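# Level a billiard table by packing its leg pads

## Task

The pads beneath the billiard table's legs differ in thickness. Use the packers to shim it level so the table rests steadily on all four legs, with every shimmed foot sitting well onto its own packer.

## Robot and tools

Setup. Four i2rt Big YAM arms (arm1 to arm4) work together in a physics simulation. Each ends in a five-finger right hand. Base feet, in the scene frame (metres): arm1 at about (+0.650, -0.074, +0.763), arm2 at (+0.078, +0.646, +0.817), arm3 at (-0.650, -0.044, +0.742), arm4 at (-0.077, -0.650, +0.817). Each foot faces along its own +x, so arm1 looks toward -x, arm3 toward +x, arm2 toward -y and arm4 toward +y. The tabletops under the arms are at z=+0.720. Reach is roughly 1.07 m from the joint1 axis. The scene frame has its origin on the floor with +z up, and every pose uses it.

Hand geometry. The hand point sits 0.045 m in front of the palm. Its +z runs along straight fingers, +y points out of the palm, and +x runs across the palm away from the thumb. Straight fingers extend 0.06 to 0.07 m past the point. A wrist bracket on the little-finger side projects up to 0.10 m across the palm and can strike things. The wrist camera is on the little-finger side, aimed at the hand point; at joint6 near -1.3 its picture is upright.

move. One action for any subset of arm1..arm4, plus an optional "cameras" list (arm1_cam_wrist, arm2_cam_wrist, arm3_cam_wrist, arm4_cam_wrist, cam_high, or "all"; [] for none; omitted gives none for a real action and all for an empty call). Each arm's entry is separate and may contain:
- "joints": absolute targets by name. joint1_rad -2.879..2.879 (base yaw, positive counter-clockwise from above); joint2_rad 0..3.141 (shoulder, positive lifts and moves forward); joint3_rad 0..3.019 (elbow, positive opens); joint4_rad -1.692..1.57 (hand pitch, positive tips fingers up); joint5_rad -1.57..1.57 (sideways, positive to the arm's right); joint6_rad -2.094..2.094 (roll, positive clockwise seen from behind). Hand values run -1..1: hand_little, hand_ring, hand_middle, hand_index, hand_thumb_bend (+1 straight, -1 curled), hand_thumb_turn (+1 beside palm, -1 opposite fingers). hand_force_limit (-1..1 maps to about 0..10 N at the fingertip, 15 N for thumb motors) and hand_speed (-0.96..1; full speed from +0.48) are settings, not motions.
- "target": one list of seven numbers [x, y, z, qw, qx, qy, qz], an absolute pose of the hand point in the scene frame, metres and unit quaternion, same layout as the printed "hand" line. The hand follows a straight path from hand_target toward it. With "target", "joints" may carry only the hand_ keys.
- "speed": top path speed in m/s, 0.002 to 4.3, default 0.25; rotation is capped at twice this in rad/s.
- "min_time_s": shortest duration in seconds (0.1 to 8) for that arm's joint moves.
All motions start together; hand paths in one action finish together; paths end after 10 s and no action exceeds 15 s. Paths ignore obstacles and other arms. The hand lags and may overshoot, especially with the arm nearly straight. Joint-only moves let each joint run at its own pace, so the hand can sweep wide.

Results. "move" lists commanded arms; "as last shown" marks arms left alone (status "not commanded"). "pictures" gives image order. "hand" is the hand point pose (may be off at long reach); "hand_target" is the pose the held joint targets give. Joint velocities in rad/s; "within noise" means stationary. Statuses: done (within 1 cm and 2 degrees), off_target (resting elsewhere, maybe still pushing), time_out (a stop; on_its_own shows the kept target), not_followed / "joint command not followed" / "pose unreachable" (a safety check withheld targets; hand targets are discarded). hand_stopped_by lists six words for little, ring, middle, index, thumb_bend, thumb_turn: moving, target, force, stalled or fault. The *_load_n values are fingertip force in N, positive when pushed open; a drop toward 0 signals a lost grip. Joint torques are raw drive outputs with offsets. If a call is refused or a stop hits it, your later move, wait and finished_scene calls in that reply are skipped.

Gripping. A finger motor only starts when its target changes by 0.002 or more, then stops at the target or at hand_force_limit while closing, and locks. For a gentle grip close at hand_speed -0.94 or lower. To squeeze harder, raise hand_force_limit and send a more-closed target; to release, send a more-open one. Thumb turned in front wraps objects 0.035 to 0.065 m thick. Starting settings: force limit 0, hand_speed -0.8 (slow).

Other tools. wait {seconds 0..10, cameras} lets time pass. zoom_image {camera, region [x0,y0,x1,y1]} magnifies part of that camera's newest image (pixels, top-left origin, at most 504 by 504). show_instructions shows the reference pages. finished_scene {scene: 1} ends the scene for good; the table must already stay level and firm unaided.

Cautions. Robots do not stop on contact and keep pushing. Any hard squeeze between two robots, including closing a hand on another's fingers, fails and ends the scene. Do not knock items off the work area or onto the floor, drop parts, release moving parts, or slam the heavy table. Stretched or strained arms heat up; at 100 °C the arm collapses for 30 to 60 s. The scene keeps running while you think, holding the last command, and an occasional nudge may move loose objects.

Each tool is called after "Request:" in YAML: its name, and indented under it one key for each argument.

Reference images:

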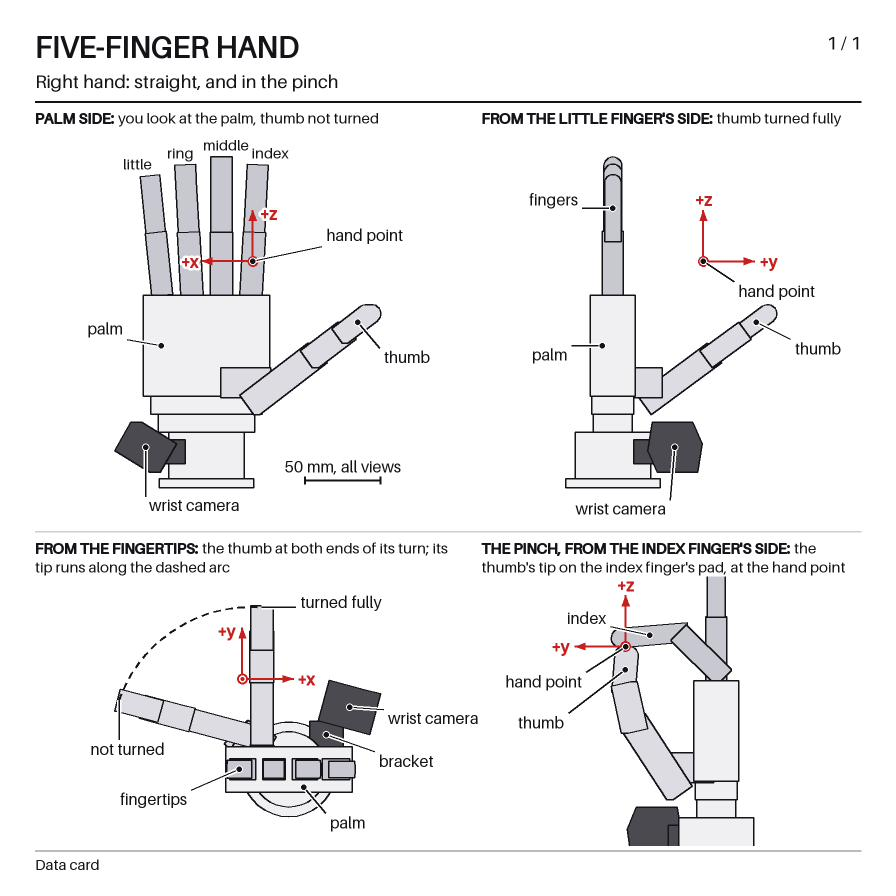

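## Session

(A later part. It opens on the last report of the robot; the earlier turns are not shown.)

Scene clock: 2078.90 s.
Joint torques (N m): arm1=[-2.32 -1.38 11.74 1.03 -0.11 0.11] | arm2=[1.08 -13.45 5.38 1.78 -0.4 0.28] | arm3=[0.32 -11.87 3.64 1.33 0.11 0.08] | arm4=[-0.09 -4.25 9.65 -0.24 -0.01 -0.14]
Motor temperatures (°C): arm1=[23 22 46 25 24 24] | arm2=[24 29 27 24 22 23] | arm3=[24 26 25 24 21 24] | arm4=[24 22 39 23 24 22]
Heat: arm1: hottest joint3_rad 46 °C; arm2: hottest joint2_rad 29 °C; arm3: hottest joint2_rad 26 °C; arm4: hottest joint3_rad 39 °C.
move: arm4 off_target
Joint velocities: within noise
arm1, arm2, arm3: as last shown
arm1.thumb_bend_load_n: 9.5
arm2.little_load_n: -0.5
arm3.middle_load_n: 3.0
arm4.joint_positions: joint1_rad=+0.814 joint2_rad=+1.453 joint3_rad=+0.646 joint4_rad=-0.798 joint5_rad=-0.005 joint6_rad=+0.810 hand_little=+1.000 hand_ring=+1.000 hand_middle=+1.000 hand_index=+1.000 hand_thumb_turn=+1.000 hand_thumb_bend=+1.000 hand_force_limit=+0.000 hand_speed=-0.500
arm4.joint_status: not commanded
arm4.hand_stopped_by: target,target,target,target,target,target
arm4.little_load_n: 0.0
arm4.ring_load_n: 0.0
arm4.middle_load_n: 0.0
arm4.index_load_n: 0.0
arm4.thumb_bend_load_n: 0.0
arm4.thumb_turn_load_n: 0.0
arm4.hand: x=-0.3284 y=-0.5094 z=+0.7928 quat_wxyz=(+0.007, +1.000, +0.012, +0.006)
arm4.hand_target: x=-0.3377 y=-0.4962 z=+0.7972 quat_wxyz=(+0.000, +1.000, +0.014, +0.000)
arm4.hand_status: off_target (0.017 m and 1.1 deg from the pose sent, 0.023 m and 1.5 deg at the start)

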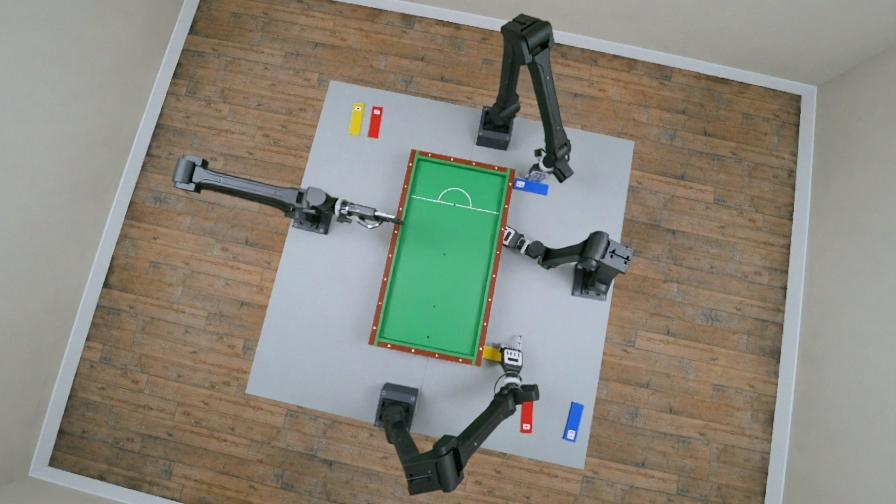

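Request:
move:
  arm4: {"target": [-0.342, -0.488, 0.798, 0, 0.9999, 0.014, 0], "speed": 0.08}
  cameras: ["cam_high"]

Request:
zoom_image:
  camera: "cam_high"
  region: [500, 130, 600, 210]

Scene clock: 2084.10 s.
Joint torques (N m): arm1=[-2.32 -1.38 11.77 1.05 -0.11 0.1] | arm2=[1.08 -13.39 5.39 1.77 -0.4 0.27] | arm3=[0.38 -11.81 3.67 1.32 0.1 0.08] | arm4=[-0.15 -4.6 9.88 -0.47 -0.01 -0.15]
Motor temperatures (°C): arm1=[23 22 46 25 24 24] | arm2=[24 29 27 24 22 23] | arm3=[24 26 25 24 21 24] | arm4=[24 22 39 23 24 22]
Heat: arm1: hottest joint3_rad 46 °C; arm2: hottest joint2_rad 29 °C; arm3: hottest joint2_rad 26 °C; arm4: hottest joint3_rad 39 °C.
move: arm4 off_target
Joint velocities: within noise
arm1.joint_positions: joint1_rad=+0.012 joint2_rad=+0.711 joint3_rad=+0.452 joint4_rad=+0.310 joint5_rad=+0.003 joint6_rad=-1.571 hand_little=+1.000 hand_ring=+1.000 hand_middle=+1.000 hand_index=+1.000 hand_thumb_turn=-1.000 hand_thumb_bend=-0.939 hand_force_limit=+0.000 hand_speed=-0.800
arm1.joint_status: not commanded
arm1.hand_stopped_by: target,target,target,target,force,target
arm1.little_load_n: 0.0
arm1.ring_load_n: 0.0
arm1.middle_load_n: 0.0
arm1.index_load_n: 0.0
arm1.thumb_bend_load_n: 9.5
arm1.thumb_turn_load_n: 1.0
arm1.hand: x=+0.2337 y=-0.0123 z=+1.0792 quat_wxyz=(-0.727, +0.003, +0.687, -0.005)
arm1.hand_target: x=+0.2320 y=-0.0079 z=+1.1106 quat_wxyz=(-0.743, +0.010, +0.669, -0.006)
arm1.hand_status: not commanded
arm2.joint_positions: joint1_rad=-1.158 joint2_rad=+1.879 joint3_rad=+0.983 joint4_rad=-0.157 joint5_rad=-0.839 joint6_rad=-0.933 hand_little=+1.000 hand_ring=-0.300 hand_middle=-0.134 hand_index=-0.300 hand_thumb_turn=-1.000 hand_thumb_bend=+1.000 hand_force_limit=+0.000 hand_speed=-0.800
arm2.joint_status: not commanded
arm2.hand_stopped_by: target,target,force,target,target,target
arm2.little_load_n: 0.0
arm2.ring_load_n: 0.0
arm2.middle_load_n: 11.0
arm2.index_load_n: 0.0
arm2.thumb_bend_load_n: 0.5
arm2.thumb_turn_load_n: 1.5
arm2.hand: x=-0.3217 y=+0.3237 z=+0.7606 quat_wxyz=(-0.002, +0.014, -0.890, +0.457)
arm2.hand_target: x=-0.3179 y=+0.3170 z=+0.7582 quat_wxyz=(-0.007, +0.013, -0.889, +0.458)
arm2.hand_status: not commanded
arm3.joint_positions: joint1_rad=-0.255 joint2_rad=+1.934 joint3_rad=+0.411 joint4_rad=+1.383 joint5_rad=+0.106 joint6_rad=+0.008 hand_little=+0.350 hand_ring=+0.350 hand_middle=+0.621 hand_index=+0.481 hand_thumb_turn=-1.000 hand_thumb_bend=-0.941 hand_force_limit=+0.000 hand_speed=-0.800
arm3.joint_status: not commanded
arm3.hand_stopped_by: target,target,target,target,force,target
arm3.little_load_n: 0.0
arm3.ring_load_n: 0.0
arm3.middle_load_n: 3.0
arm3.index_load_n: 3.5
arm3.thumb_bend_load_n: 9.5
arm3.thumb_turn_load_n: 3.5
arm3.hand: x=-0.1619 y=-0.1405 z=+0.7233 quat_wxyz=(-0.382, +0.444, -0.611, +0.534)
arm3.hand_target: x=-0.1552 y=-0.1369 z=+0.7220 quat_wxyz=(-0.386, +0.444, -0.611, +0.531)
arm3.hand_status: not commanded
arm4.joint_positions: joint1_rad=+0.805 joint2_rad=+1.471 joint3_rad=+0.667 joint4_rad=-0.798 joint5_rad=-0.005 joint6_rad=+0.801 hand_little=+1.000 hand_ring=+1.000 hand_middle=+1.000 hand_index=+1.000 hand_thumb_turn=+1.000 hand_thumb_bend=+1.000 hand_force_limit=+0.000 hand_speed=-0.500
arm4.joint_status: not commanded
arm4.hand_stopped_by: target,target,target,target,target,target
arm4.little_load_n: 0.0
arm4.ring_load_n: 0.0
arm4.middle_load_n: -0.5
arm4.index_load_n: 0.0
arm4.thumb_bend_load_n: 0.0
arm4.thumb_turn_load_n: 0.0
arm4.hand: x=-0.3328 y=-0.5016 z=+0.7932 quat_wxyz=(+0.006, +1.000, +0.012, +0.005)
arm4.hand_target: x=-0.3417 y=-0.4881 z=+0.7982 quat_wxyz=(+0.000, +1.000, +0.014, +0.000)
arm4.hand_status: off_target (0.017 m and 0.9 deg from the pose sent, 0.026 m and 1.1 deg at the start)

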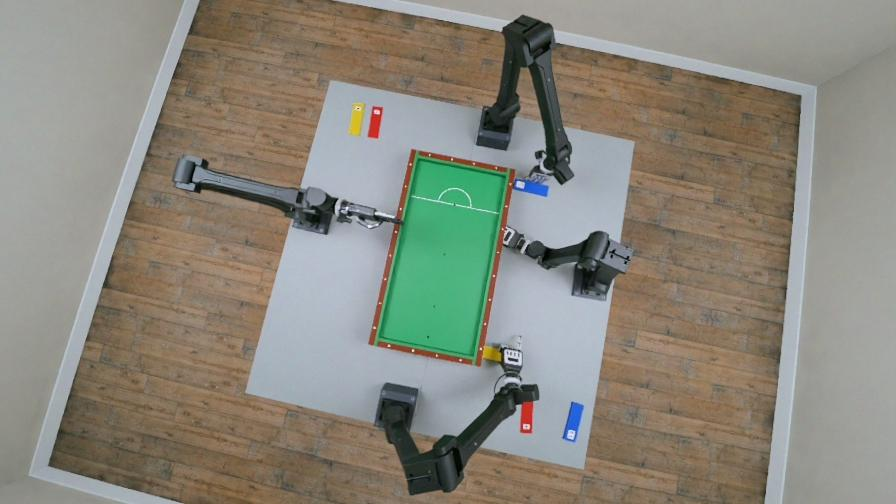

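Scaled by 5.040 from the camera's image (finer frame: 1280x720).

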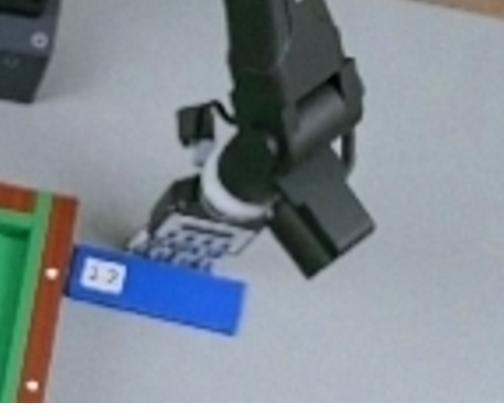

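Request:
move:
  arm4: {"target": [-0.345, -0.53, 0.82, 0, 0.9999, 0.014, 0], "speed": 0.12}

Request:
move:
  arm4: {"target": [-0.385, -0.455, 0.89, 0.006, -0.7071, -0.7071, 0], "speed": 0.3}
  cameras: ["arm4_cam_wrist"]

Request:
zoom_image:
  camera: "arm4_cam_wrist"
  region: [620, 0, 896, 260]

Scene clock: 2094.43 s.
Joint torques (N m): arm1=[-2.32 -1.49 11.75 1.03 -0.11 0.1] | arm2=[1.08 -13.45 5.38 1.77 -0.4 0.28] | arm3=[0.38 -11.81 3.64 1.33 0.1 0.07] | arm4=[1.73 -5.42 7.27 -0.61 -0.07 0.12]
Motor temperatures (°C): arm1=[23 22 46 25 24 24] | arm2=[24 29 27 24 22 23] | arm3=[24 26 25 24 21 24] | arm4=[24 22 39 23 24 22]
Heat: arm1: hottest joint3_rad 46 °C; arm2: hottest joint2_rad 29 °C; arm3: hottest joint2_rad 26 °C; arm4: hottest joint3_rad 39 °C.
move: arm4 done
Joint velocities: within noise
arm1, arm2, arm3: as last shown
arm3.little_load_n: -0.5
arm3.middle_load_n: 2.5
arm3.index_load_n: 3.0
arm3.thumb_turn_load_n: 4.0
arm4.joint_positions: joint1_rad=+0.891 joint2_rad=+1.378 joint3_rad=+0.667 joint4_rad=-0.868 joint5_rad=-0.006 joint6_rad=+0.880 hand_little=+1.000 hand_ring=+1.000 hand_middle=+1.000 hand_index=+1.000 hand_thumb_turn=+1.000 hand_thumb_bend=+1.000 hand_force_limit=+0.000 hand_speed=-0.500
arm4.joint_status: not commanded
arm4.hand_stopped_by: target,target,target,target,target,target
arm4.little_load_n: 0.0
arm4.ring_load_n: 0.0
arm4.middle_load_n: 0.0
arm4.index_load_n: 0.0
arm4.thumb_bend_load_n: -0.5
arm4.thumb_turn_load_n: 0.0
arm4.hand: x=-0.3453 y=-0.5258 z=+0.8193 quat_wxyz=(-0.002, +1.000, +0.016, -0.003)
arm4.hand_target: x=-0.3450 y=-0.5299 z=+0.8200 quat_wxyz=(+0.000, +1.000, +0.014, +0.000)
arm4.hand_status: done (0.004 m and 0.5 deg from the pose sent, 0.041 m and 0.9 deg at the start)
pictures: none

Scene clock: 2098.03 s.
Joint torques (N m): arm1=[-2.32 -1.44 11.75 1.05 -0.11 0.1] | arm2=[1.14 -13.51 5.39 1.77 -0.4 0.27] | arm3=[0.44 -11.81 3.69 1.33 0.1 0.08] | arm4=[1.55 -7.71 11.99 -0.65 -0.15 -0.14]
Motor temperatures (°C): arm1=[23 22 46 25 24 24] | arm2=[24 29 27 24 22 23] | arm3=[24 26 25 24 21 24] | arm4=[24 22 39 23 24 22]
Heat: arm1: hottest joint3_rad 46 °C; arm2: hottest joint2_rad 29 °C; arm3: hottest joint2_rad 26 °C; arm4: hottest joint3_rad 39 °C.
move: arm4 off_target
Joint velocities: within noise
arm1, arm2, arm3: as last shown
arm2.thumb_bend_load_n: 1.0
arm3.little_load_n: 0.0
arm3.thumb_turn_load_n: 3.5
arm4.joint_positions: joint1_rad=+0.991 joint2_rad=+1.561 joint3_rad=+1.068 joint4_rad=-1.094 joint5_rad=-0.001 joint6_rad=-0.536 hand_little=+1.000 hand_ring=+1.000 hand_middle=+1.000 hand_index=+1.000 hand_thumb_turn=+1.000 hand_thumb_bend=+1.000 hand_force_limit=+0.000 hand_speed=-0.500
arm4.joint_status: not commanded
arm4.hand_stopped_by: target,target,target,target,target,target
arm4.little_load_n: 0.0
arm4.ring_load_n: 0.0
arm4.middle_load_n: 0.0
arm4.index_load_n: 0.0
arm4.thumb_bend_load_n: -0.5
arm4.thumb_turn_load_n: 0.0
arm4.hand: x=-0.3706 y=-0.4609 z=+0.8842 quat_wxyz=(+0.000, +0.715, +0.699, +0.003)
arm4.hand_target: x=-0.3847 y=-0.4553 z=+0.8900 quat_wxyz=(-0.006, +0.707, +0.707, +0.000)
arm4.hand_status: off_target (0.017 m and 1.5 deg from the pose sent, 0.108 m and 88.2 deg at the start)
arm4_cam_wrist: T_world_to_cam=[[0.97746, 0.20993, -0.02231, 0.47997], [0.19914, -0.88177, 0.42757, -0.70094], [0.07009, -0.42238, -0.90371, 0.74406]] pos_world=[-0.38172, -0.40456, 0.98283]

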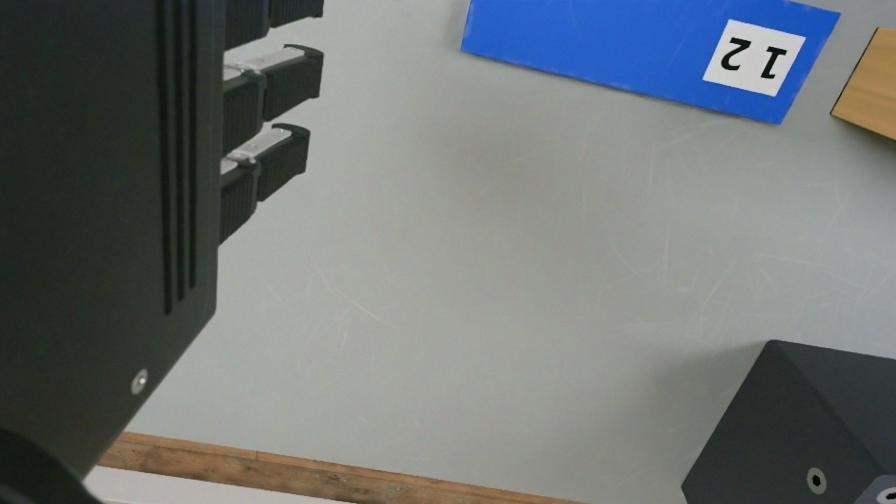

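Scaled by 1.826 from the camera's image (finer frame: 1280x720).

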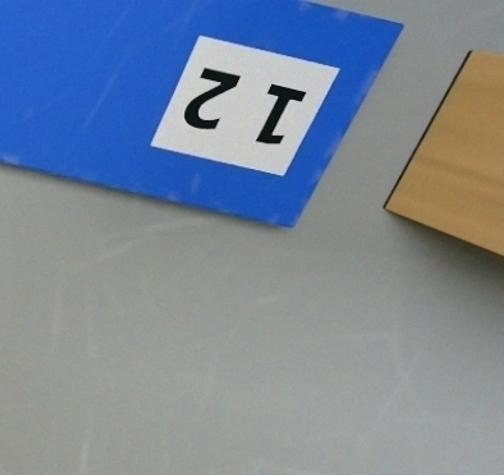

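Request:
move:
  arm4: {"target": [-0.352, -0.436, 0.83, 0, 0.6972, 0.7169, 0], "speed": 0.15}

Request:
move:
  arm4: {"target": [-0.345, -0.436, 0.790, 0, 0.6972, 0.7169, 0], "speed": 0.1}
  cameras: ["arm4_cam_wrist", "cam_high"]

Request:
zoom_image:
  camera: "cam_high"
  region: [500, 130, 600, 210]

Scene clock: 2138.80 s.
Joint torques (N m): arm1=[-2.32 -1.49 11.77 1.05 -0.11 0.1] | arm2=[1.03 -13.45 5.41 1.76 -0.4 0.27] | arm3=[0.32 -11.87 3.67 1.35 0.1 0.07] | arm4=[0.03 -8.29 7.13 0.35 -0.12 -0.13]
Motor temperatures (°C): arm1=[23 22 46 25 24 24] | arm2=[24 29 27 24 22 23] | arm3=[24 26 25 24 21 24] | arm4=[24 22 39 23 24 22]
Heat: arm1: hottest joint3_rad 46 °C; arm2: hottest joint2_rad 29 °C; arm3: hottest joint2_rad 26 °C; arm4: hottest joint3_rad 39 °C.
move: arm4 done
Joint velocities: within noise
arm1, arm2, arm3: as last shown
arm2.thumb_bend_load_n: 0.5
arm3.index_load_n: 3.5
arm4.joint_positions: joint1_rad=+0.932 joint2_rad=+1.619 joint3_rad=+1.000 joint4_rad=-0.954 joint5_rad=-0.004 joint6_rad=-0.640 hand_little=+1.000 hand_ring=+1.000 hand_middle=+1.000 hand_index=+1.000 hand_thumb_turn=+1.000 hand_thumb_bend=+1.000 hand_force_limit=+0.000 hand_speed=-0.500
arm4.joint_status: not commanded
arm4.hand_stopped_by: target,target,target,target,target,target
arm4.little_load_n: 0.0
arm4.ring_load_n: 0.0
arm4.middle_load_n: 0.0
arm4.index_load_n: 0.0
arm4.thumb_bend_load_n: 0.0
arm4.thumb_turn_load_n: 0.0
arm4.hand: x=-0.3565 y=-0.4371 z=+0.8381 quat_wxyz=(-0.007, +0.699, +0.715, +0.000)
arm4.hand_target: x=-0.3519 y=-0.4362 z=+0.8302 quat_wxyz=(+0.000, +0.697, +0.717, +0.000)
arm4.hand_status: done (0.009 m and 0.8 deg from the pose sent, 0.062 m and 2.9 deg at the start)
pictures: none

Scene clock: 2139.97 s.
Joint torques (N m): arm1=[-2.32 -1.44 11.77 1.03 -0.11 0.1] | arm2=[1.08 -13.39 5.39 1.77 -0.4 0.27] | arm3=[0.32 -11.81 3.67 1.32 0.1 0.08] | arm4=[-0.15 -8.41 6.46 0.36 -0.12 -0.14]
Motor temperatures (°C): arm1=[23 22 46 25 24 24] | arm2=[24 29 27 24 22 23] | arm3=[24 26 25 24 21 24] | arm4=[24 22 39 23 24 22]
Heat: arm1: hottest joint3_rad 46 °C; arm2: hottest joint2_rad 29 °C; arm3: hottest joint2_rad 26 °C; arm4: hottest joint3_rad 39 °C.
move: arm4 done
Joint velocities: within noise
arm1, arm2, arm3: as last shown
arm1.ring_load_n: -0.5
arm1.thumb_turn_load_n: 1.5
arm3.middle_load_n: 3.0
arm3.thumb_turn_load_n: 4.0
arm4.joint_positions: joint1_rad=+0.924 joint2_rad=+1.678 joint3_rad=+0.945 joint4_rad=-0.838 joint5_rad=-0.004 joint6_rad=-0.650 hand_little=+1.000 hand_ring=+1.000 hand_middle=+1.000 hand_index=+1.000 hand_thumb_turn=+1.000 hand_thumb_bend=+1.000 hand_force_limit=+0.000 hand_speed=-0.500
arm4.joint_status: not commanded
arm4.hand_stopped_by: target,target,target,target,target,target
arm4.little_load_n: 0.0
arm4.ring_load_n: 0.0
arm4.middle_load_n: 0.0
arm4.index_load_n: 0.0
arm4.thumb_bend_load_n: 0.0
arm4.thumb_turn_load_n: 0.0
arm4.hand: x=-0.3511 y=-0.4368 z=+0.7984 quat_wxyz=(-0.008, +0.698, +0.716, +0.000)
arm4.hand_target: x=-0.3449 y=-0.4362 z=+0.7902 quat_wxyz=(+0.000, +0.697, +0.717, +0.000)
arm4.hand_status: done (0.010 m and 0.9 deg from the pose sent, 0.050 m and 0.8 deg at the start)
arm4_cam_wrist: T_world_to_cam=[[0.9661, 0.2558, -0.03502, 0.48005], [0.24663, -0.87419, 0.4183, -0.61947], [0.07639, -0.41275, -0.90763, 0.68495]] pos_world=[-0.36332, -0.38162, 0.89762]

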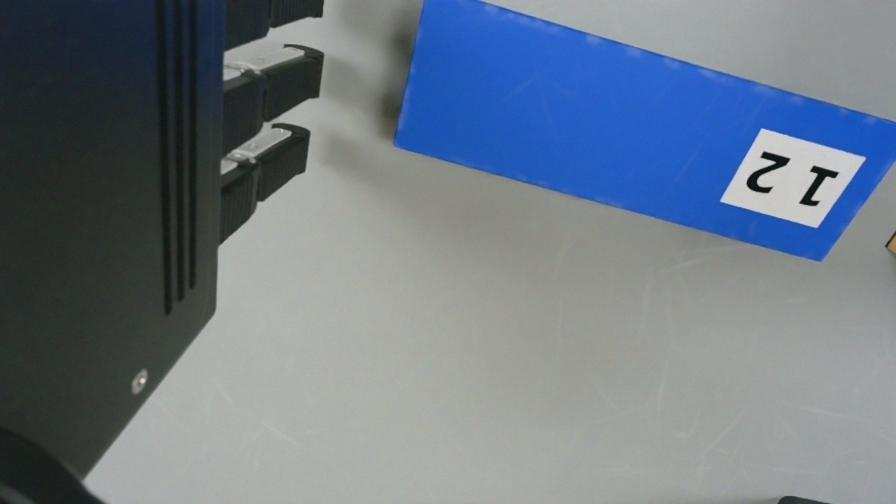

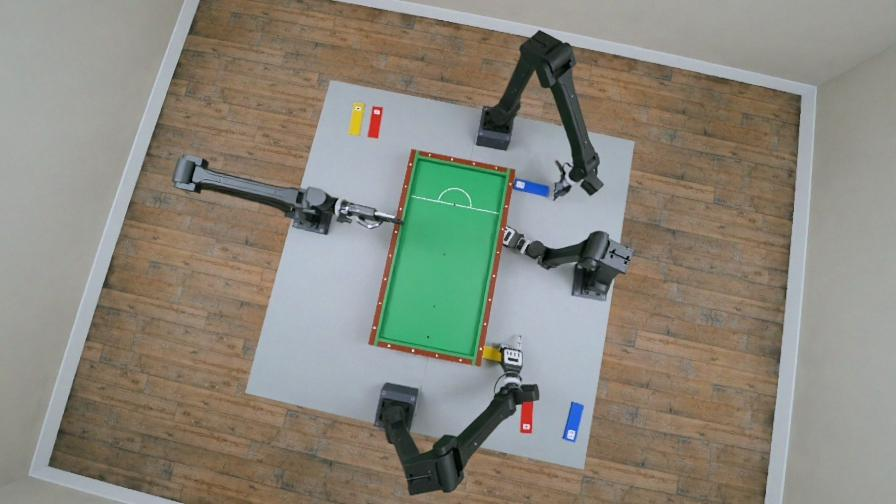

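Scaled by 5.040 from the camera's image (finer frame: 1280x720).

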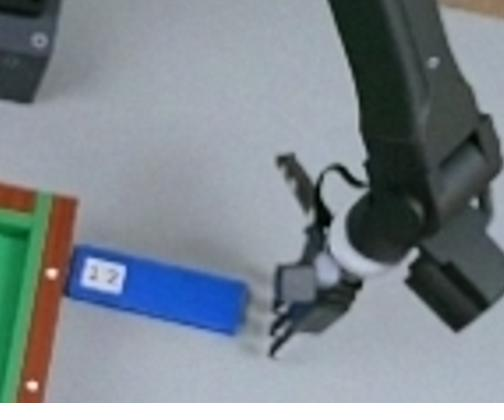

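Request:
move:
  arm4: {"target": [-0.340, -0.436, 0.783, 0, 0.6972, 0.7169, 0], "speed": 0.06}

Request:
move:
  arm3: {"target": [-0.155, -0.137, 0.740, 0.3856, -0.4437, 0.6106, -0.5307], "speed": 0.03}
  cameras: ["arm4_cam_wrist", "arm3_cam_wrist", "cam_high"]

Scene clock: 2149.57 s.
Joint torques (N m): arm1=[-2.32 -1.38 11.75 1.05 -0.11 0.1] | arm2=[1.08 -13.45 5.39 1.77 -0.4 0.28] | arm3=[0.38 -11.75 3.67 1.32 0.1 0.08] | arm4=[-0.15 -8.12 6.17 0.36 -0.12 -0.14]
Motor temperatures (°C): arm1=[23 22 46 25 24 24] | arm2=[24 29 27 24 22 23] | arm3=[24 26 25 24 21 24] | arm4=[24 22 38 23 24 22]
Heat: arm1: hottest joint3_rad 46 °C; arm2: hottest joint2_rad 29 °C; arm3: hottest joint2_rad 26 °C; arm4: hottest joint3_rad 38 °C.
move: arm4 off_target
Joint velocities: within noise
arm1, arm2, arm3: as last shown
arm1.ring_load_n: 0.0
arm1.thumb_turn_load_n: 1.0
arm3.middle_load_n: 2.5
arm3.thumb_turn_load_n: 3.5
arm4.joint_positions: joint1_rad=+0.917 joint2_rad=+1.680 joint3_rad=+0.930 joint4_rad=-0.816 joint5_rad=-0.004 joint6_rad=-0.657 hand_little=+1.000 hand_ring=+1.000 hand_middle=+1.000 hand_index=+1.000 hand_thumb_turn=+1.000 hand_thumb_bend=+1.000 hand_force_limit=+0.000 hand_speed=-0.500
arm4.joint_status: not commanded
arm4.hand_stopped_by: target,target,target,target,target,target
arm4.little_load_n: 0.0
arm4.ring_load_n: 0.0
arm4.middle_load_n: 0.0
arm4.index_load_n: 0.0
arm4.thumb_bend_load_n: -0.5
arm4.thumb_turn_load_n: 0.0
arm4.hand: x=-0.3476 y=-0.4356 z=+0.7928 quat_wxyz=(-0.010, +0.699, +0.715, -0.001)
arm4.hand_target: x=-0.3399 y=-0.4362 z=+0.7834 quat_wxyz=(+0.000, +0.697, +0.717, +0.000)
arm4.hand_status: off_target (0.012 m and 1.2 deg from the pose sent, 0.019 m and 0.9 deg at the start)
pictures: none

Scene clock: 2150.77 s.
Joint torques (N m): arm1=[-2.32 -1.38 11.75 1.03 -0.11 0.11] | arm2=[1.14 -13.39 5.39 1.77 -0.4 0.27] | arm3=[0.38 -15.03 3.29 1.63 0.08 0.08] | arm4=[-0.15 -8.12 6.17 0.36 -0.12 -0.14]
Motor temperatures (°C): arm1=[23 22 46 25 24 24] | arm2=[24 29 27 24 22 23] | arm3=[24 26 25 24 21 24] | arm4=[24 22 38 23 24 22]
Heat: arm1: hottest joint3_rad 46 °C; arm2: hottest joint2_rad 29 °C; arm3: hottest joint2_rad 26 °C; arm4: hottest joint3_rad 38 °C.
move: arm3 off_target
Joint velocities: within noise
arm1, arm2, arm4: as last shown
arm1.little_load_n: -0.5
arm3.joint_positions: joint1_rad=-0.255 joint2_rad=+1.888 joint3_rad=+0.411 joint4_rad=+1.306 joint5_rad=+0.106 joint6_rad=+0.007 hand_little=+0.350 hand_ring=+0.350 hand_middle=+0.621 hand_index=+0.481 hand_thumb_turn=-1.000 hand_thumb_bend=-0.941 hand_force_limit=+0.000 hand_speed=-0.800
arm3.joint_status: not commanded
arm3.hand_stopped_by: target,target,target,target,force,target
arm3.little_load_n: 0.0
arm3.ring_load_n: 0.0
arm3.middle_load_n: 2.5
arm3.index_load_n: 3.5
arm3.thumb_bend_load_n: 9.0
arm3.thumb_turn_load_n: 3.5
arm3.hand: x=-0.1629 y=-0.1404 z=+0.7252 quat_wxyz=(-0.374, +0.451, -0.618, +0.525)
arm3.hand_target: x=-0.1552 y=-0.1370 z=+0.7399 quat_wxyz=(-0.386, +0.444, -0.611, +0.531)
arm3.hand_status: off_target (0.017 m and 1.9 deg from the pose sent, 0.018 m and 0.6 deg at the start)
arm4.thumb_bend_load_n: 0.0
arm4.hand: x=-0.3476 y=-0.4356 z=+0.7928 quat_wxyz=(-0.010, +0.698, +0.716, -0.001)
pictures: arm3_cam_wrist, arm4_cam_wrist, cam_high
arm3_cam_wrist: T_world_to_cam=[[-0.2807, -0.15312, -0.9475, 0.61671], [-0.25632, 0.9633, -0.07974, 0.15024], [0.92494, 0.22048, -0.30964, 0.52167]] pos_world=[-0.2709, -0.16532, 0.75785]
arm4_cam_wrist: T_world_to_cam=[[0.96592, 0.256, -0.03812, 0.47866], [0.24837, -0.87537, 0.41477, -0.61405], [0.07281, -0.4101, -0.90913, 0.68117]] pos_world=[-0.35943, -0.38071, 0.89221]

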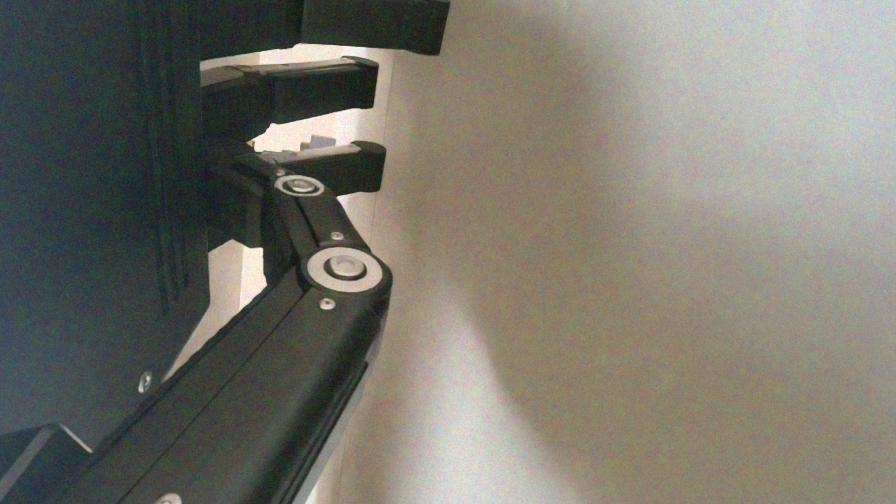

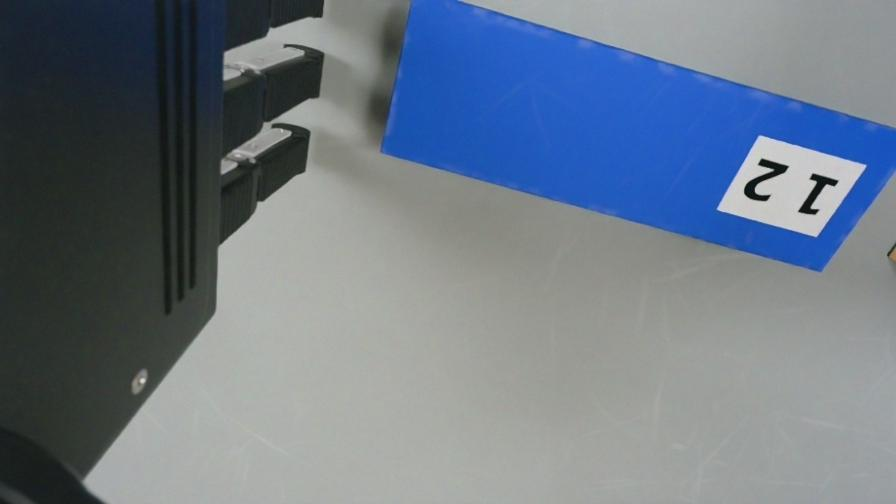

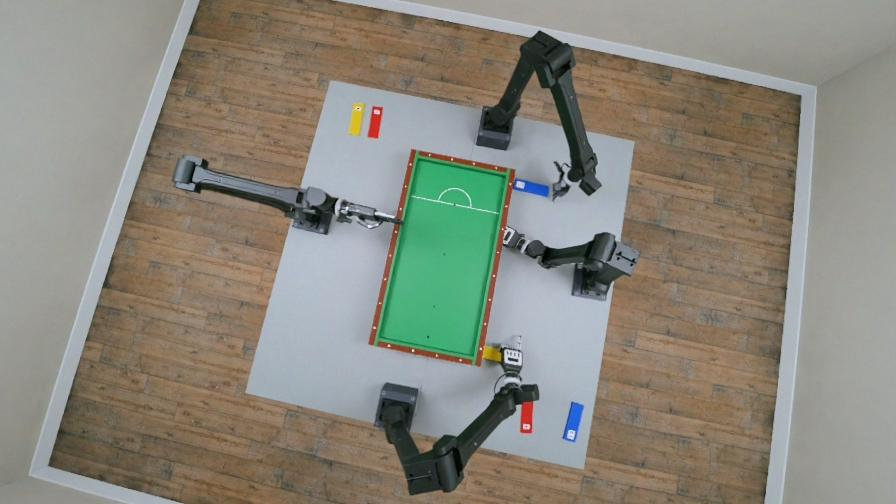

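Request:
move:
  arm3: {"target": [-0.155, -0.137, 0.755, 0.3856, -0.4437, 0.6106, -0.5307], "speed": 0.03}

Request:
move:
  arm3: {"target": [-0.155, -0.137, 0.770, 0.3856, -0.4437, 0.6106, -0.5307], "speed": 0.03}
  cameras: ["arm4_cam_wrist", "arm3_cam_wrist", "cam_high"]

Scene clock: 2157.90 s.
Joint torques (N m): arm1=[-2.37 -1.44 11.75 1.03 -0.11 0.1] | arm2=[1.14 -13.45 5.39 1.77 -0.4 0.27] | arm3=[0.44 -16.38 3.84 2.21 0.07 0.08] | arm4=[-0.15 -8.12 6.16 0.36 -0.11 -0.14]
Motor temperatures (°C): arm1=[23 22 46 25 24 24] | arm2=[24 29 27 24 22 23] | arm3=[24 26 25 24 21 24] | arm4=[24 22 38 23 24 22]
Heat: arm1: hottest joint3_rad 46 °C; arm2: hottest joint2_rad 29 °C; arm3: hottest joint2_rad 26 °C; arm4: hottest joint3_rad 38 °C.
move: arm3 off_target
Joint velocities: within noise
arm1, arm2, arm4: as last shown
arm1.little_load_n: 0.0
arm2.thumb_bend_load_n: 1.0
arm3.joint_positions: joint1_rad=-0.255 joint2_rad=+1.840 joint3_rad=+0.402 joint4_rad=+1.227 joint5_rad=+0.106 joint6_rad=+0.007 hand_little=+0.350 hand_ring=+0.350 hand_middle=+0.621 hand_index=+0.481 hand_thumb_turn=-1.000 hand_thumb_bend=-0.941 hand_force_limit=+0.000 hand_speed=-0.800
arm3.joint_status: not commanded
arm3.hand_stopped_by: target,target,target,target,force,target
arm3.little_load_n: 0.0
arm3.ring_load_n: 0.0
arm3.middle_load_n: 3.0
arm3.index_load_n: 3.0
arm3.thumb_bend_load_n: 9.5
arm3.thumb_turn_load_n: 3.5
arm3.hand: x=-0.1690 y=-0.1390 z=+0.7251 quat_wxyz=(-0.363, +0.459, -0.628, +0.513)
arm3.hand_target: x=-0.1556 y=-0.1369 z=+0.7546 quat_wxyz=(-0.386, +0.444, -0.611, +0.531)
arm3.hand_status: off_target (0.033 m and 4.2 deg from the pose sent, 0.031 m and 1.9 deg at the start)
pictures: none

Scene clock: 2159.00 s.
Joint torques (N m): arm1=[-2.32 -1.44 11.75 1.03 -0.11 0.11] | arm2=[1.08 -13.45 5.39 1.78 -0.4 0.27] | arm3=[0.26 -17.32 4.86 2.81 0.02 0.17] | arm4=[-0.15 -8.12 6.17 0.36 -0.12 -0.14]
Motor temperatures (°C): arm1=[23 22 46 25 24 24] | arm2=[24 29 27 24 22 23] | arm3=[24 26 25 24 21 24] | arm4=[24 22 38 23 24 22]
Heat: arm1: hottest joint3_rad 46 °C; arm2: hottest joint2_rad 29 °C; arm3: hottest joint2_rad 26 °C; arm4: hottest joint3_rad 38 °C.
move: arm3 off_target
Joint velocities: within noise
arm1.joint_positions: joint1_rad=+0.012 joint2_rad=+0.711 joint3_rad=+0.452 joint4_rad=+0.310 joint5_rad=+0.003 joint6_rad=-1.571 hand_little=+1.000 hand_ring=+1.000 hand_middle=+1.000 hand_index=+1.000 hand_thumb_turn=-1.000 hand_thumb_bend=-0.939 hand_force_limit=+0.000 hand_speed=-0.800
arm1.joint_status: not commanded
arm1.hand_stopped_by: target,target,target,target,force,target
arm1.little_load_n: 0.0
arm1.ring_load_n: 0.0
arm1.middle_load_n: 0.0
arm1.index_load_n: 0.0
arm1.thumb_bend_load_n: 9.5
arm1.thumb_turn_load_n: 1.0
arm1.hand: x=+0.2337 y=-0.0123 z=+1.0792 quat_wxyz=(-0.727, +0.003, +0.687, -0.005)
arm1.hand_target: x=+0.2320 y=-0.0079 z=+1.1106 quat_wxyz=(-0.743, +0.010, +0.669, -0.006)
arm1.hand_status: not commanded
arm2.joint_positions: joint1_rad=-1.158 joint2_rad=+1.879 joint3_rad=+0.983 joint4_rad=-0.157 joint5_rad=-0.839 joint6_rad=-0.933 hand_little=+1.000 hand_ring=-0.300 hand_middle=-0.134 hand_index=-0.300 hand_thumb_turn=-1.000 hand_thumb_bend=+1.000 hand_force_limit=+0.000 hand_speed=-0.800
arm2.joint_status: not commanded
arm2.hand_stopped_by: target,target,force,target,target,target
arm2.little_load_n: 0.0
arm2.ring_load_n: 0.0
arm2.middle_load_n: 11.0
arm2.index_load_n: 0.0
arm2.thumb_bend_load_n: 0.5
arm2.thumb_turn_load_n: 1.0
arm2.hand: x=-0.3217 y=+0.3237 z=+0.7606 quat_wxyz=(-0.002, +0.014, -0.890, +0.457)
arm2.hand_target: x=-0.3179 y=+0.3170 z=+0.7582 quat_wxyz=(-0.007, +0.013, -0.889, +0.458)
arm2.hand_status: not commanded
arm3.joint_positions: joint1_rad=-0.255 joint2_rad=+1.786 joint3_rad=+0.387 joint4_rad=+1.149 joint5_rad=+0.106 joint6_rad=-0.001 hand_little=+0.350 hand_ring=+0.350 hand_middle=+0.621 hand_index=+0.481 hand_thumb_turn=-1.000 hand_thumb_bend=-0.941 hand_force_limit=+0.000 hand_speed=-0.800
arm3.joint_status: not commanded
arm3.hand_stopped_by: target,target,target,target,force,target
arm3.little_load_n: 0.0
arm3.ring_load_n: -0.5
arm3.middle_load_n: 2.5
arm3.index_load_n: 3.5
arm3.thumb_bend_load_n: 9.5
arm3.thumb_turn_load_n: 3.5
arm3.hand: x=-0.1778 y=-0.1377 z=+0.7260 quat_wxyz=(-0.351, +0.470, -0.635, +0.503)
arm3.hand_target: x=-0.1564 y=-0.1368 z=+0.7692 quat_wxyz=(-0.386, +0.444, -0.611, +0.530)
arm3.hand_status: off_target (0.050 m and 6.5 deg from the pose sent, 0.047 m and 4.2 deg at the start)
arm4: as last shown
arm4.ring_load_n: -0.5
pictures: arm3_cam_wrist, arm4_cam_wrist, cam_high
arm3_cam_wrist: T_world_to_cam=[[-0.3547, -0.14491, -0.92368, 0.58449], [-0.26271, 0.96357, -0.05028, 0.12148], [0.89731, 0.22482, -0.37985, 0.58169]] pos_world=[-0.28272, -0.16313, 0.76694]
arm4_cam_wrist: T_world_to_cam=[[0.96592, 0.256, -0.03812, 0.47866], [0.24837, -0.87537, 0.41477, -0.61405], [0.07281, -0.4101, -0.90913, 0.68117]] pos_world=[-0.35943, -0.38071, 0.89221]

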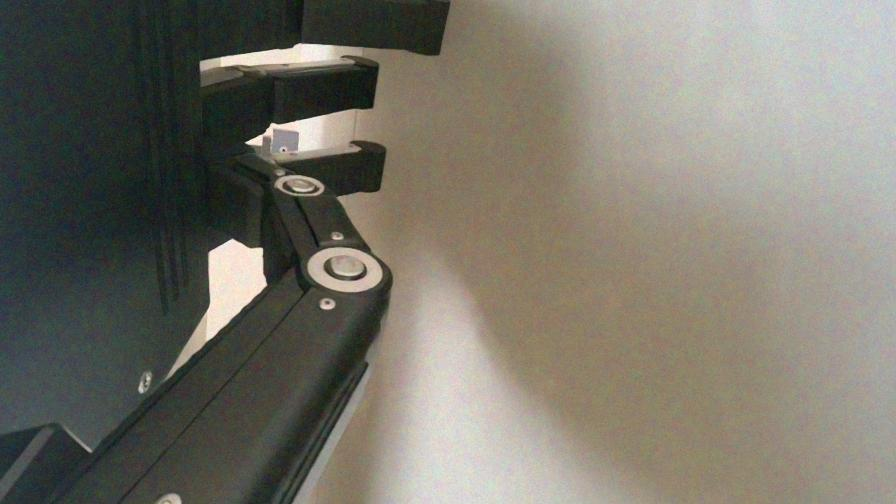

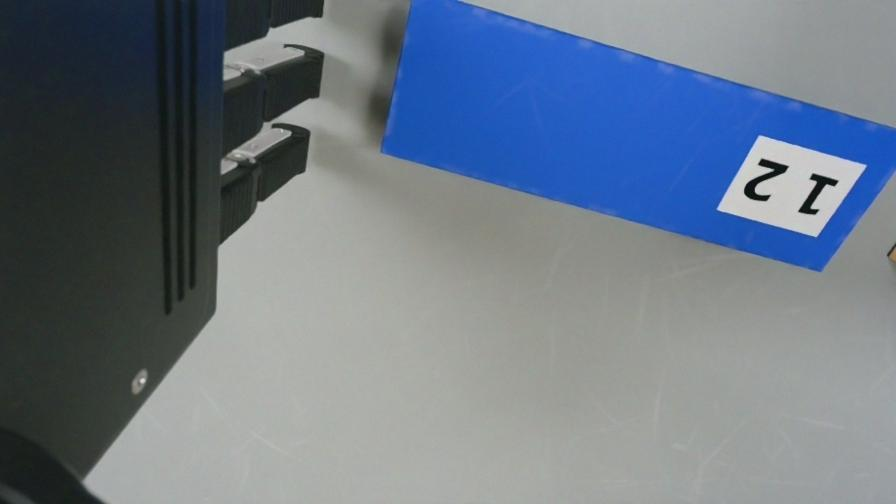

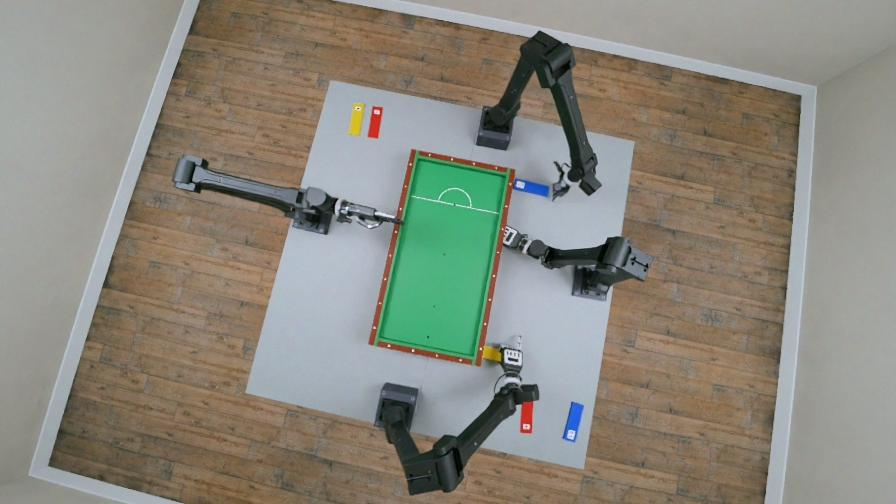

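Request:
move:
  arm3: {"target": [-0.150, -0.137, 0.775, 0.41563, -0.41563, 0.57206, -0.57206], "speed": 0.04}
  cameras: ["arm1_cam_wrist", "arm4_cam_wrist"]

Scene clock: 2261.67 s.
Joint torques (N m): arm1=[-2.37 -1.44 11.75 1.03 -0.11 0.1] | arm2=[1.03 -13.39 5.38 1.77 -0.4 0.27] | arm3=[0.62 -14.92 4.14 5 0.01 0.14] | arm4=[-0.15 -8.12 6.16 0.38 -0.12 -0.14]
Motor temperatures (°C): arm1=[23 22 47 25 24 24] | arm2=[24 29 26 24 22 23] | arm3=[24 27 25 25 21 24] | arm4=[23 23 36 23 24 22]
Heat: arm1: hottest joint3_rad 47 °C; arm2: hottest joint2_rad 29 °C; arm3: hottest joint2_rad 27 °C; arm4: hottest joint3_rad 36 °C.
move: arm3 off_target
Joint velocities: within noise
arm1, arm2, arm4: as last shown
arm2.thumb_turn_load_n: 1.5
arm3.joint_positions: joint1_rad=-0.253 joint2_rad=+1.898 joint3_rad=+0.374 joint4_rad=+1.385 joint5_rad=+0.114 joint6_rad=-0.013 hand_little=+0.350 hand_ring=+0.350 hand_middle=+0.621 hand_index=+0.481 hand_thumb_turn=-1.000 hand_thumb_bend=-0.941 hand_force_limit=+0.000 hand_speed=-0.800
arm3.joint_status: not commanded
arm3.hand_stopped_by: target,target,target,target,force,target
arm3.little_load_n: 0.0
arm3.ring_load_n: 0.0
arm3.middle_load_n: 3.0
arm3.index_load_n: 3.5
arm3.thumb_bend_load_n: 9.5
arm3.thumb_turn_load_n: 3.5
arm3.hand: x=-0.1744 y=-0.1394 z=+0.7298 quat_wxyz=(-0.375, +0.448, -0.607, +0.539)
arm3.hand_target: x=-0.1523 y=-0.1366 z=+0.7745 quat_wxyz=(-0.416, +0.416, -0.573, +0.571)
arm3.hand_status: off_target (0.051 m and 8.1 deg from the pose sent, 0.056 m and 14.3 deg at the start)
arm4.ring_load_n: 0.0
arm1_cam_wrist: T_world_to_cam=[[-0.00635, 0.97339, 0.22908, -0.23193], [0.4546, 0.20686, -0.86634, 0.83318], [-0.89067, 0.09864, -0.44381, 0.80404]] pos_world=[0.3359, -0.0259, 1.13179]
arm4_cam_wrist: T_world_to_cam=[[0.96592, 0.256, -0.03812, 0.47866], [0.24837, -0.87537, 0.41477, -0.61405], [0.07281, -0.4101, -0.90913, 0.68117]] pos_world=[-0.35943, -0.38071, 0.89221]

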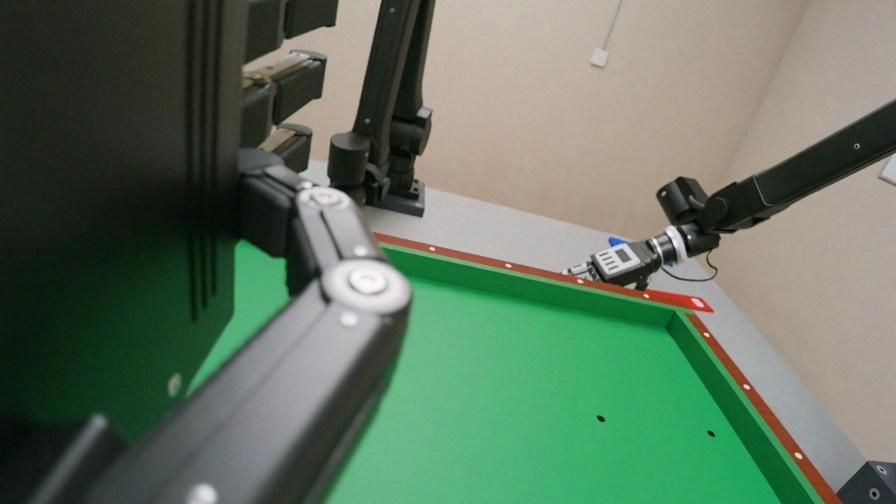

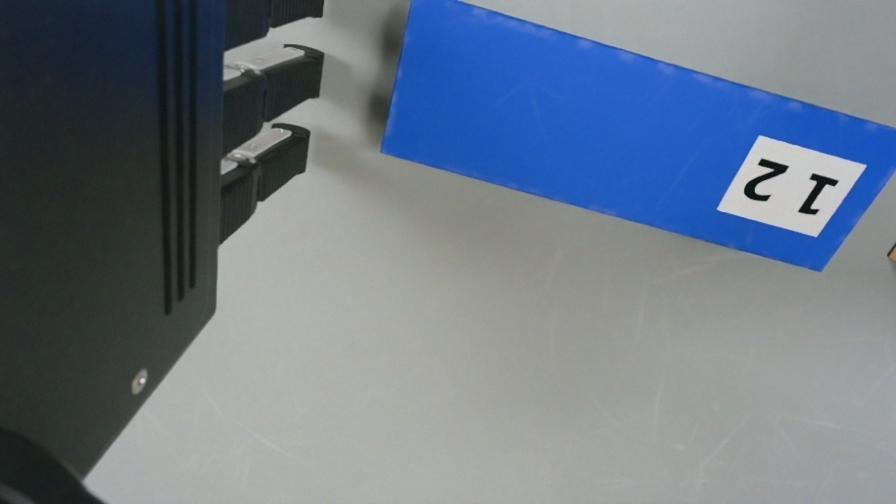

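Request:
move:
  arm3: {"target": [-0.145, -0.137, 0.80, 0.43335, -0.39710, 0.54656, -0.59645], "speed": 0.05}
  cameras: ["arm1_cam_wrist", "arm4_cam_wrist"]

Request:
zoom_image:
  camera: "arm4_cam_wrist"
  region: [620, 0, 896, 260]

Scene clock: 2276.90 s.
Joint torques (N m): arm1=[-2.32 -1.44 11.75 1.05 -0.11 0.11] | arm2=[1.08 -13.45 5.39 1.77 -0.4 0.27] | arm3=[0.79 -17.2 4.04 6.58 -0.03 0.1] | arm4=[-0.21 -8.06 6.16 0.36 -0.12 -0.14]
Motor temperatures (°C): arm1=[23 22 47 25 24 24] | arm2=[24 29 26 24 22 23] | arm3=[24 27 25 26 21 24] | arm4=[23 23 36 23 24 22]
Heat: arm1: hottest joint3_rad 47 °C; arm2: hottest joint2_rad 29 °C; arm3: hottest joint2_rad 27 °C; arm4: hottest joint3_rad 36 °C.
move: arm3 off_target
Joint velocities: within noise
arm1, arm2, arm4: as last shown
arm3.joint_positions: joint1_rad=-0.250 joint2_rad=+1.922 joint3_rad=+0.369 joint4_rad=+1.439 joint5_rad=+0.119 joint6_rad=-0.018 hand_little=+0.350 hand_ring=+0.350 hand_middle=+0.621 hand_index=+0.481 hand_thumb_turn=-1.000 hand_thumb_bend=-0.941 hand_force_limit=+0.000 hand_speed=-0.800
arm3.joint_status: not commanded
arm3.hand_stopped_by: target,target,target,target,force,target
arm3.little_load_n: 0.0
arm3.ring_load_n: 0.0
arm3.middle_load_n: 3.0
arm3.index_load_n: 3.5
arm3.thumb_bend_load_n: 9.0
arm3.thumb_turn_load_n: 3.5
arm3.hand: x=-0.1751 y=-0.1392 z=+0.7312 quat_wxyz=(-0.378, +0.444, -0.600, +0.548)
arm3.hand_target: x=-0.1493 y=-0.1363 z=+0.7976 quat_wxyz=(-0.433, +0.398, -0.548, +0.595)
arm3.hand_status: off_target (0.075 m and 11.7 deg from the pose sent, 0.076 m and 13.1 deg at the start)
arm1_cam_wrist: T_world_to_cam=[[-0.00635, 0.97339, 0.22908, -0.23193], [0.4546, 0.20686, -0.86634, 0.83318], [-0.89067, 0.09864, -0.44381, 0.80404]] pos_world=[0.3359, -0.0259, 1.13179]
arm4_cam_wrist: T_world_to_cam=[[0.96592, 0.256, -0.03812, 0.47866], [0.24837, -0.87537, 0.41477, -0.61405], [0.07281, -0.4101, -0.90913, 0.68117]] pos_world=[-0.35943, -0.38071, 0.89221]

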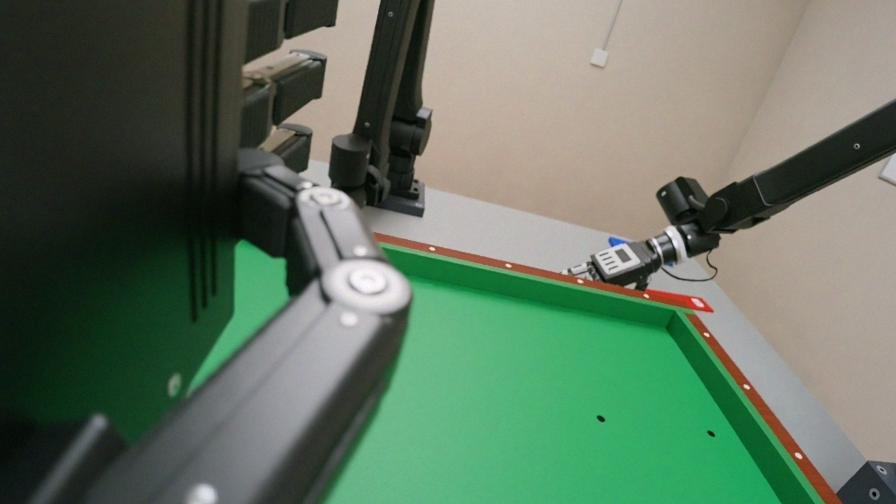

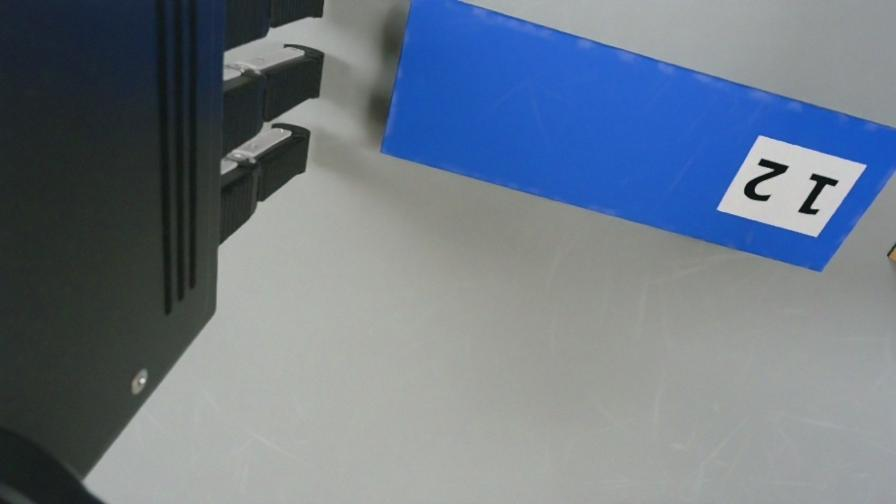

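Scaled by 1.826 from the camera's image (finer frame: 1280x720).

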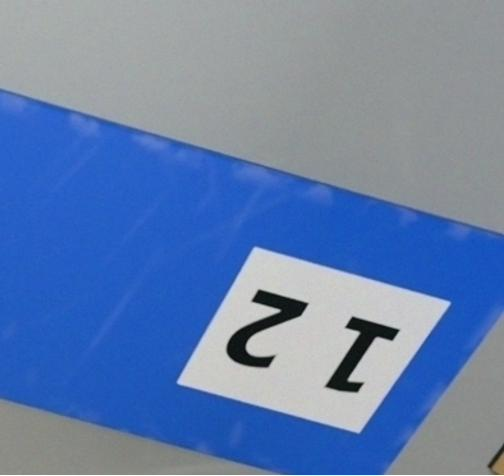

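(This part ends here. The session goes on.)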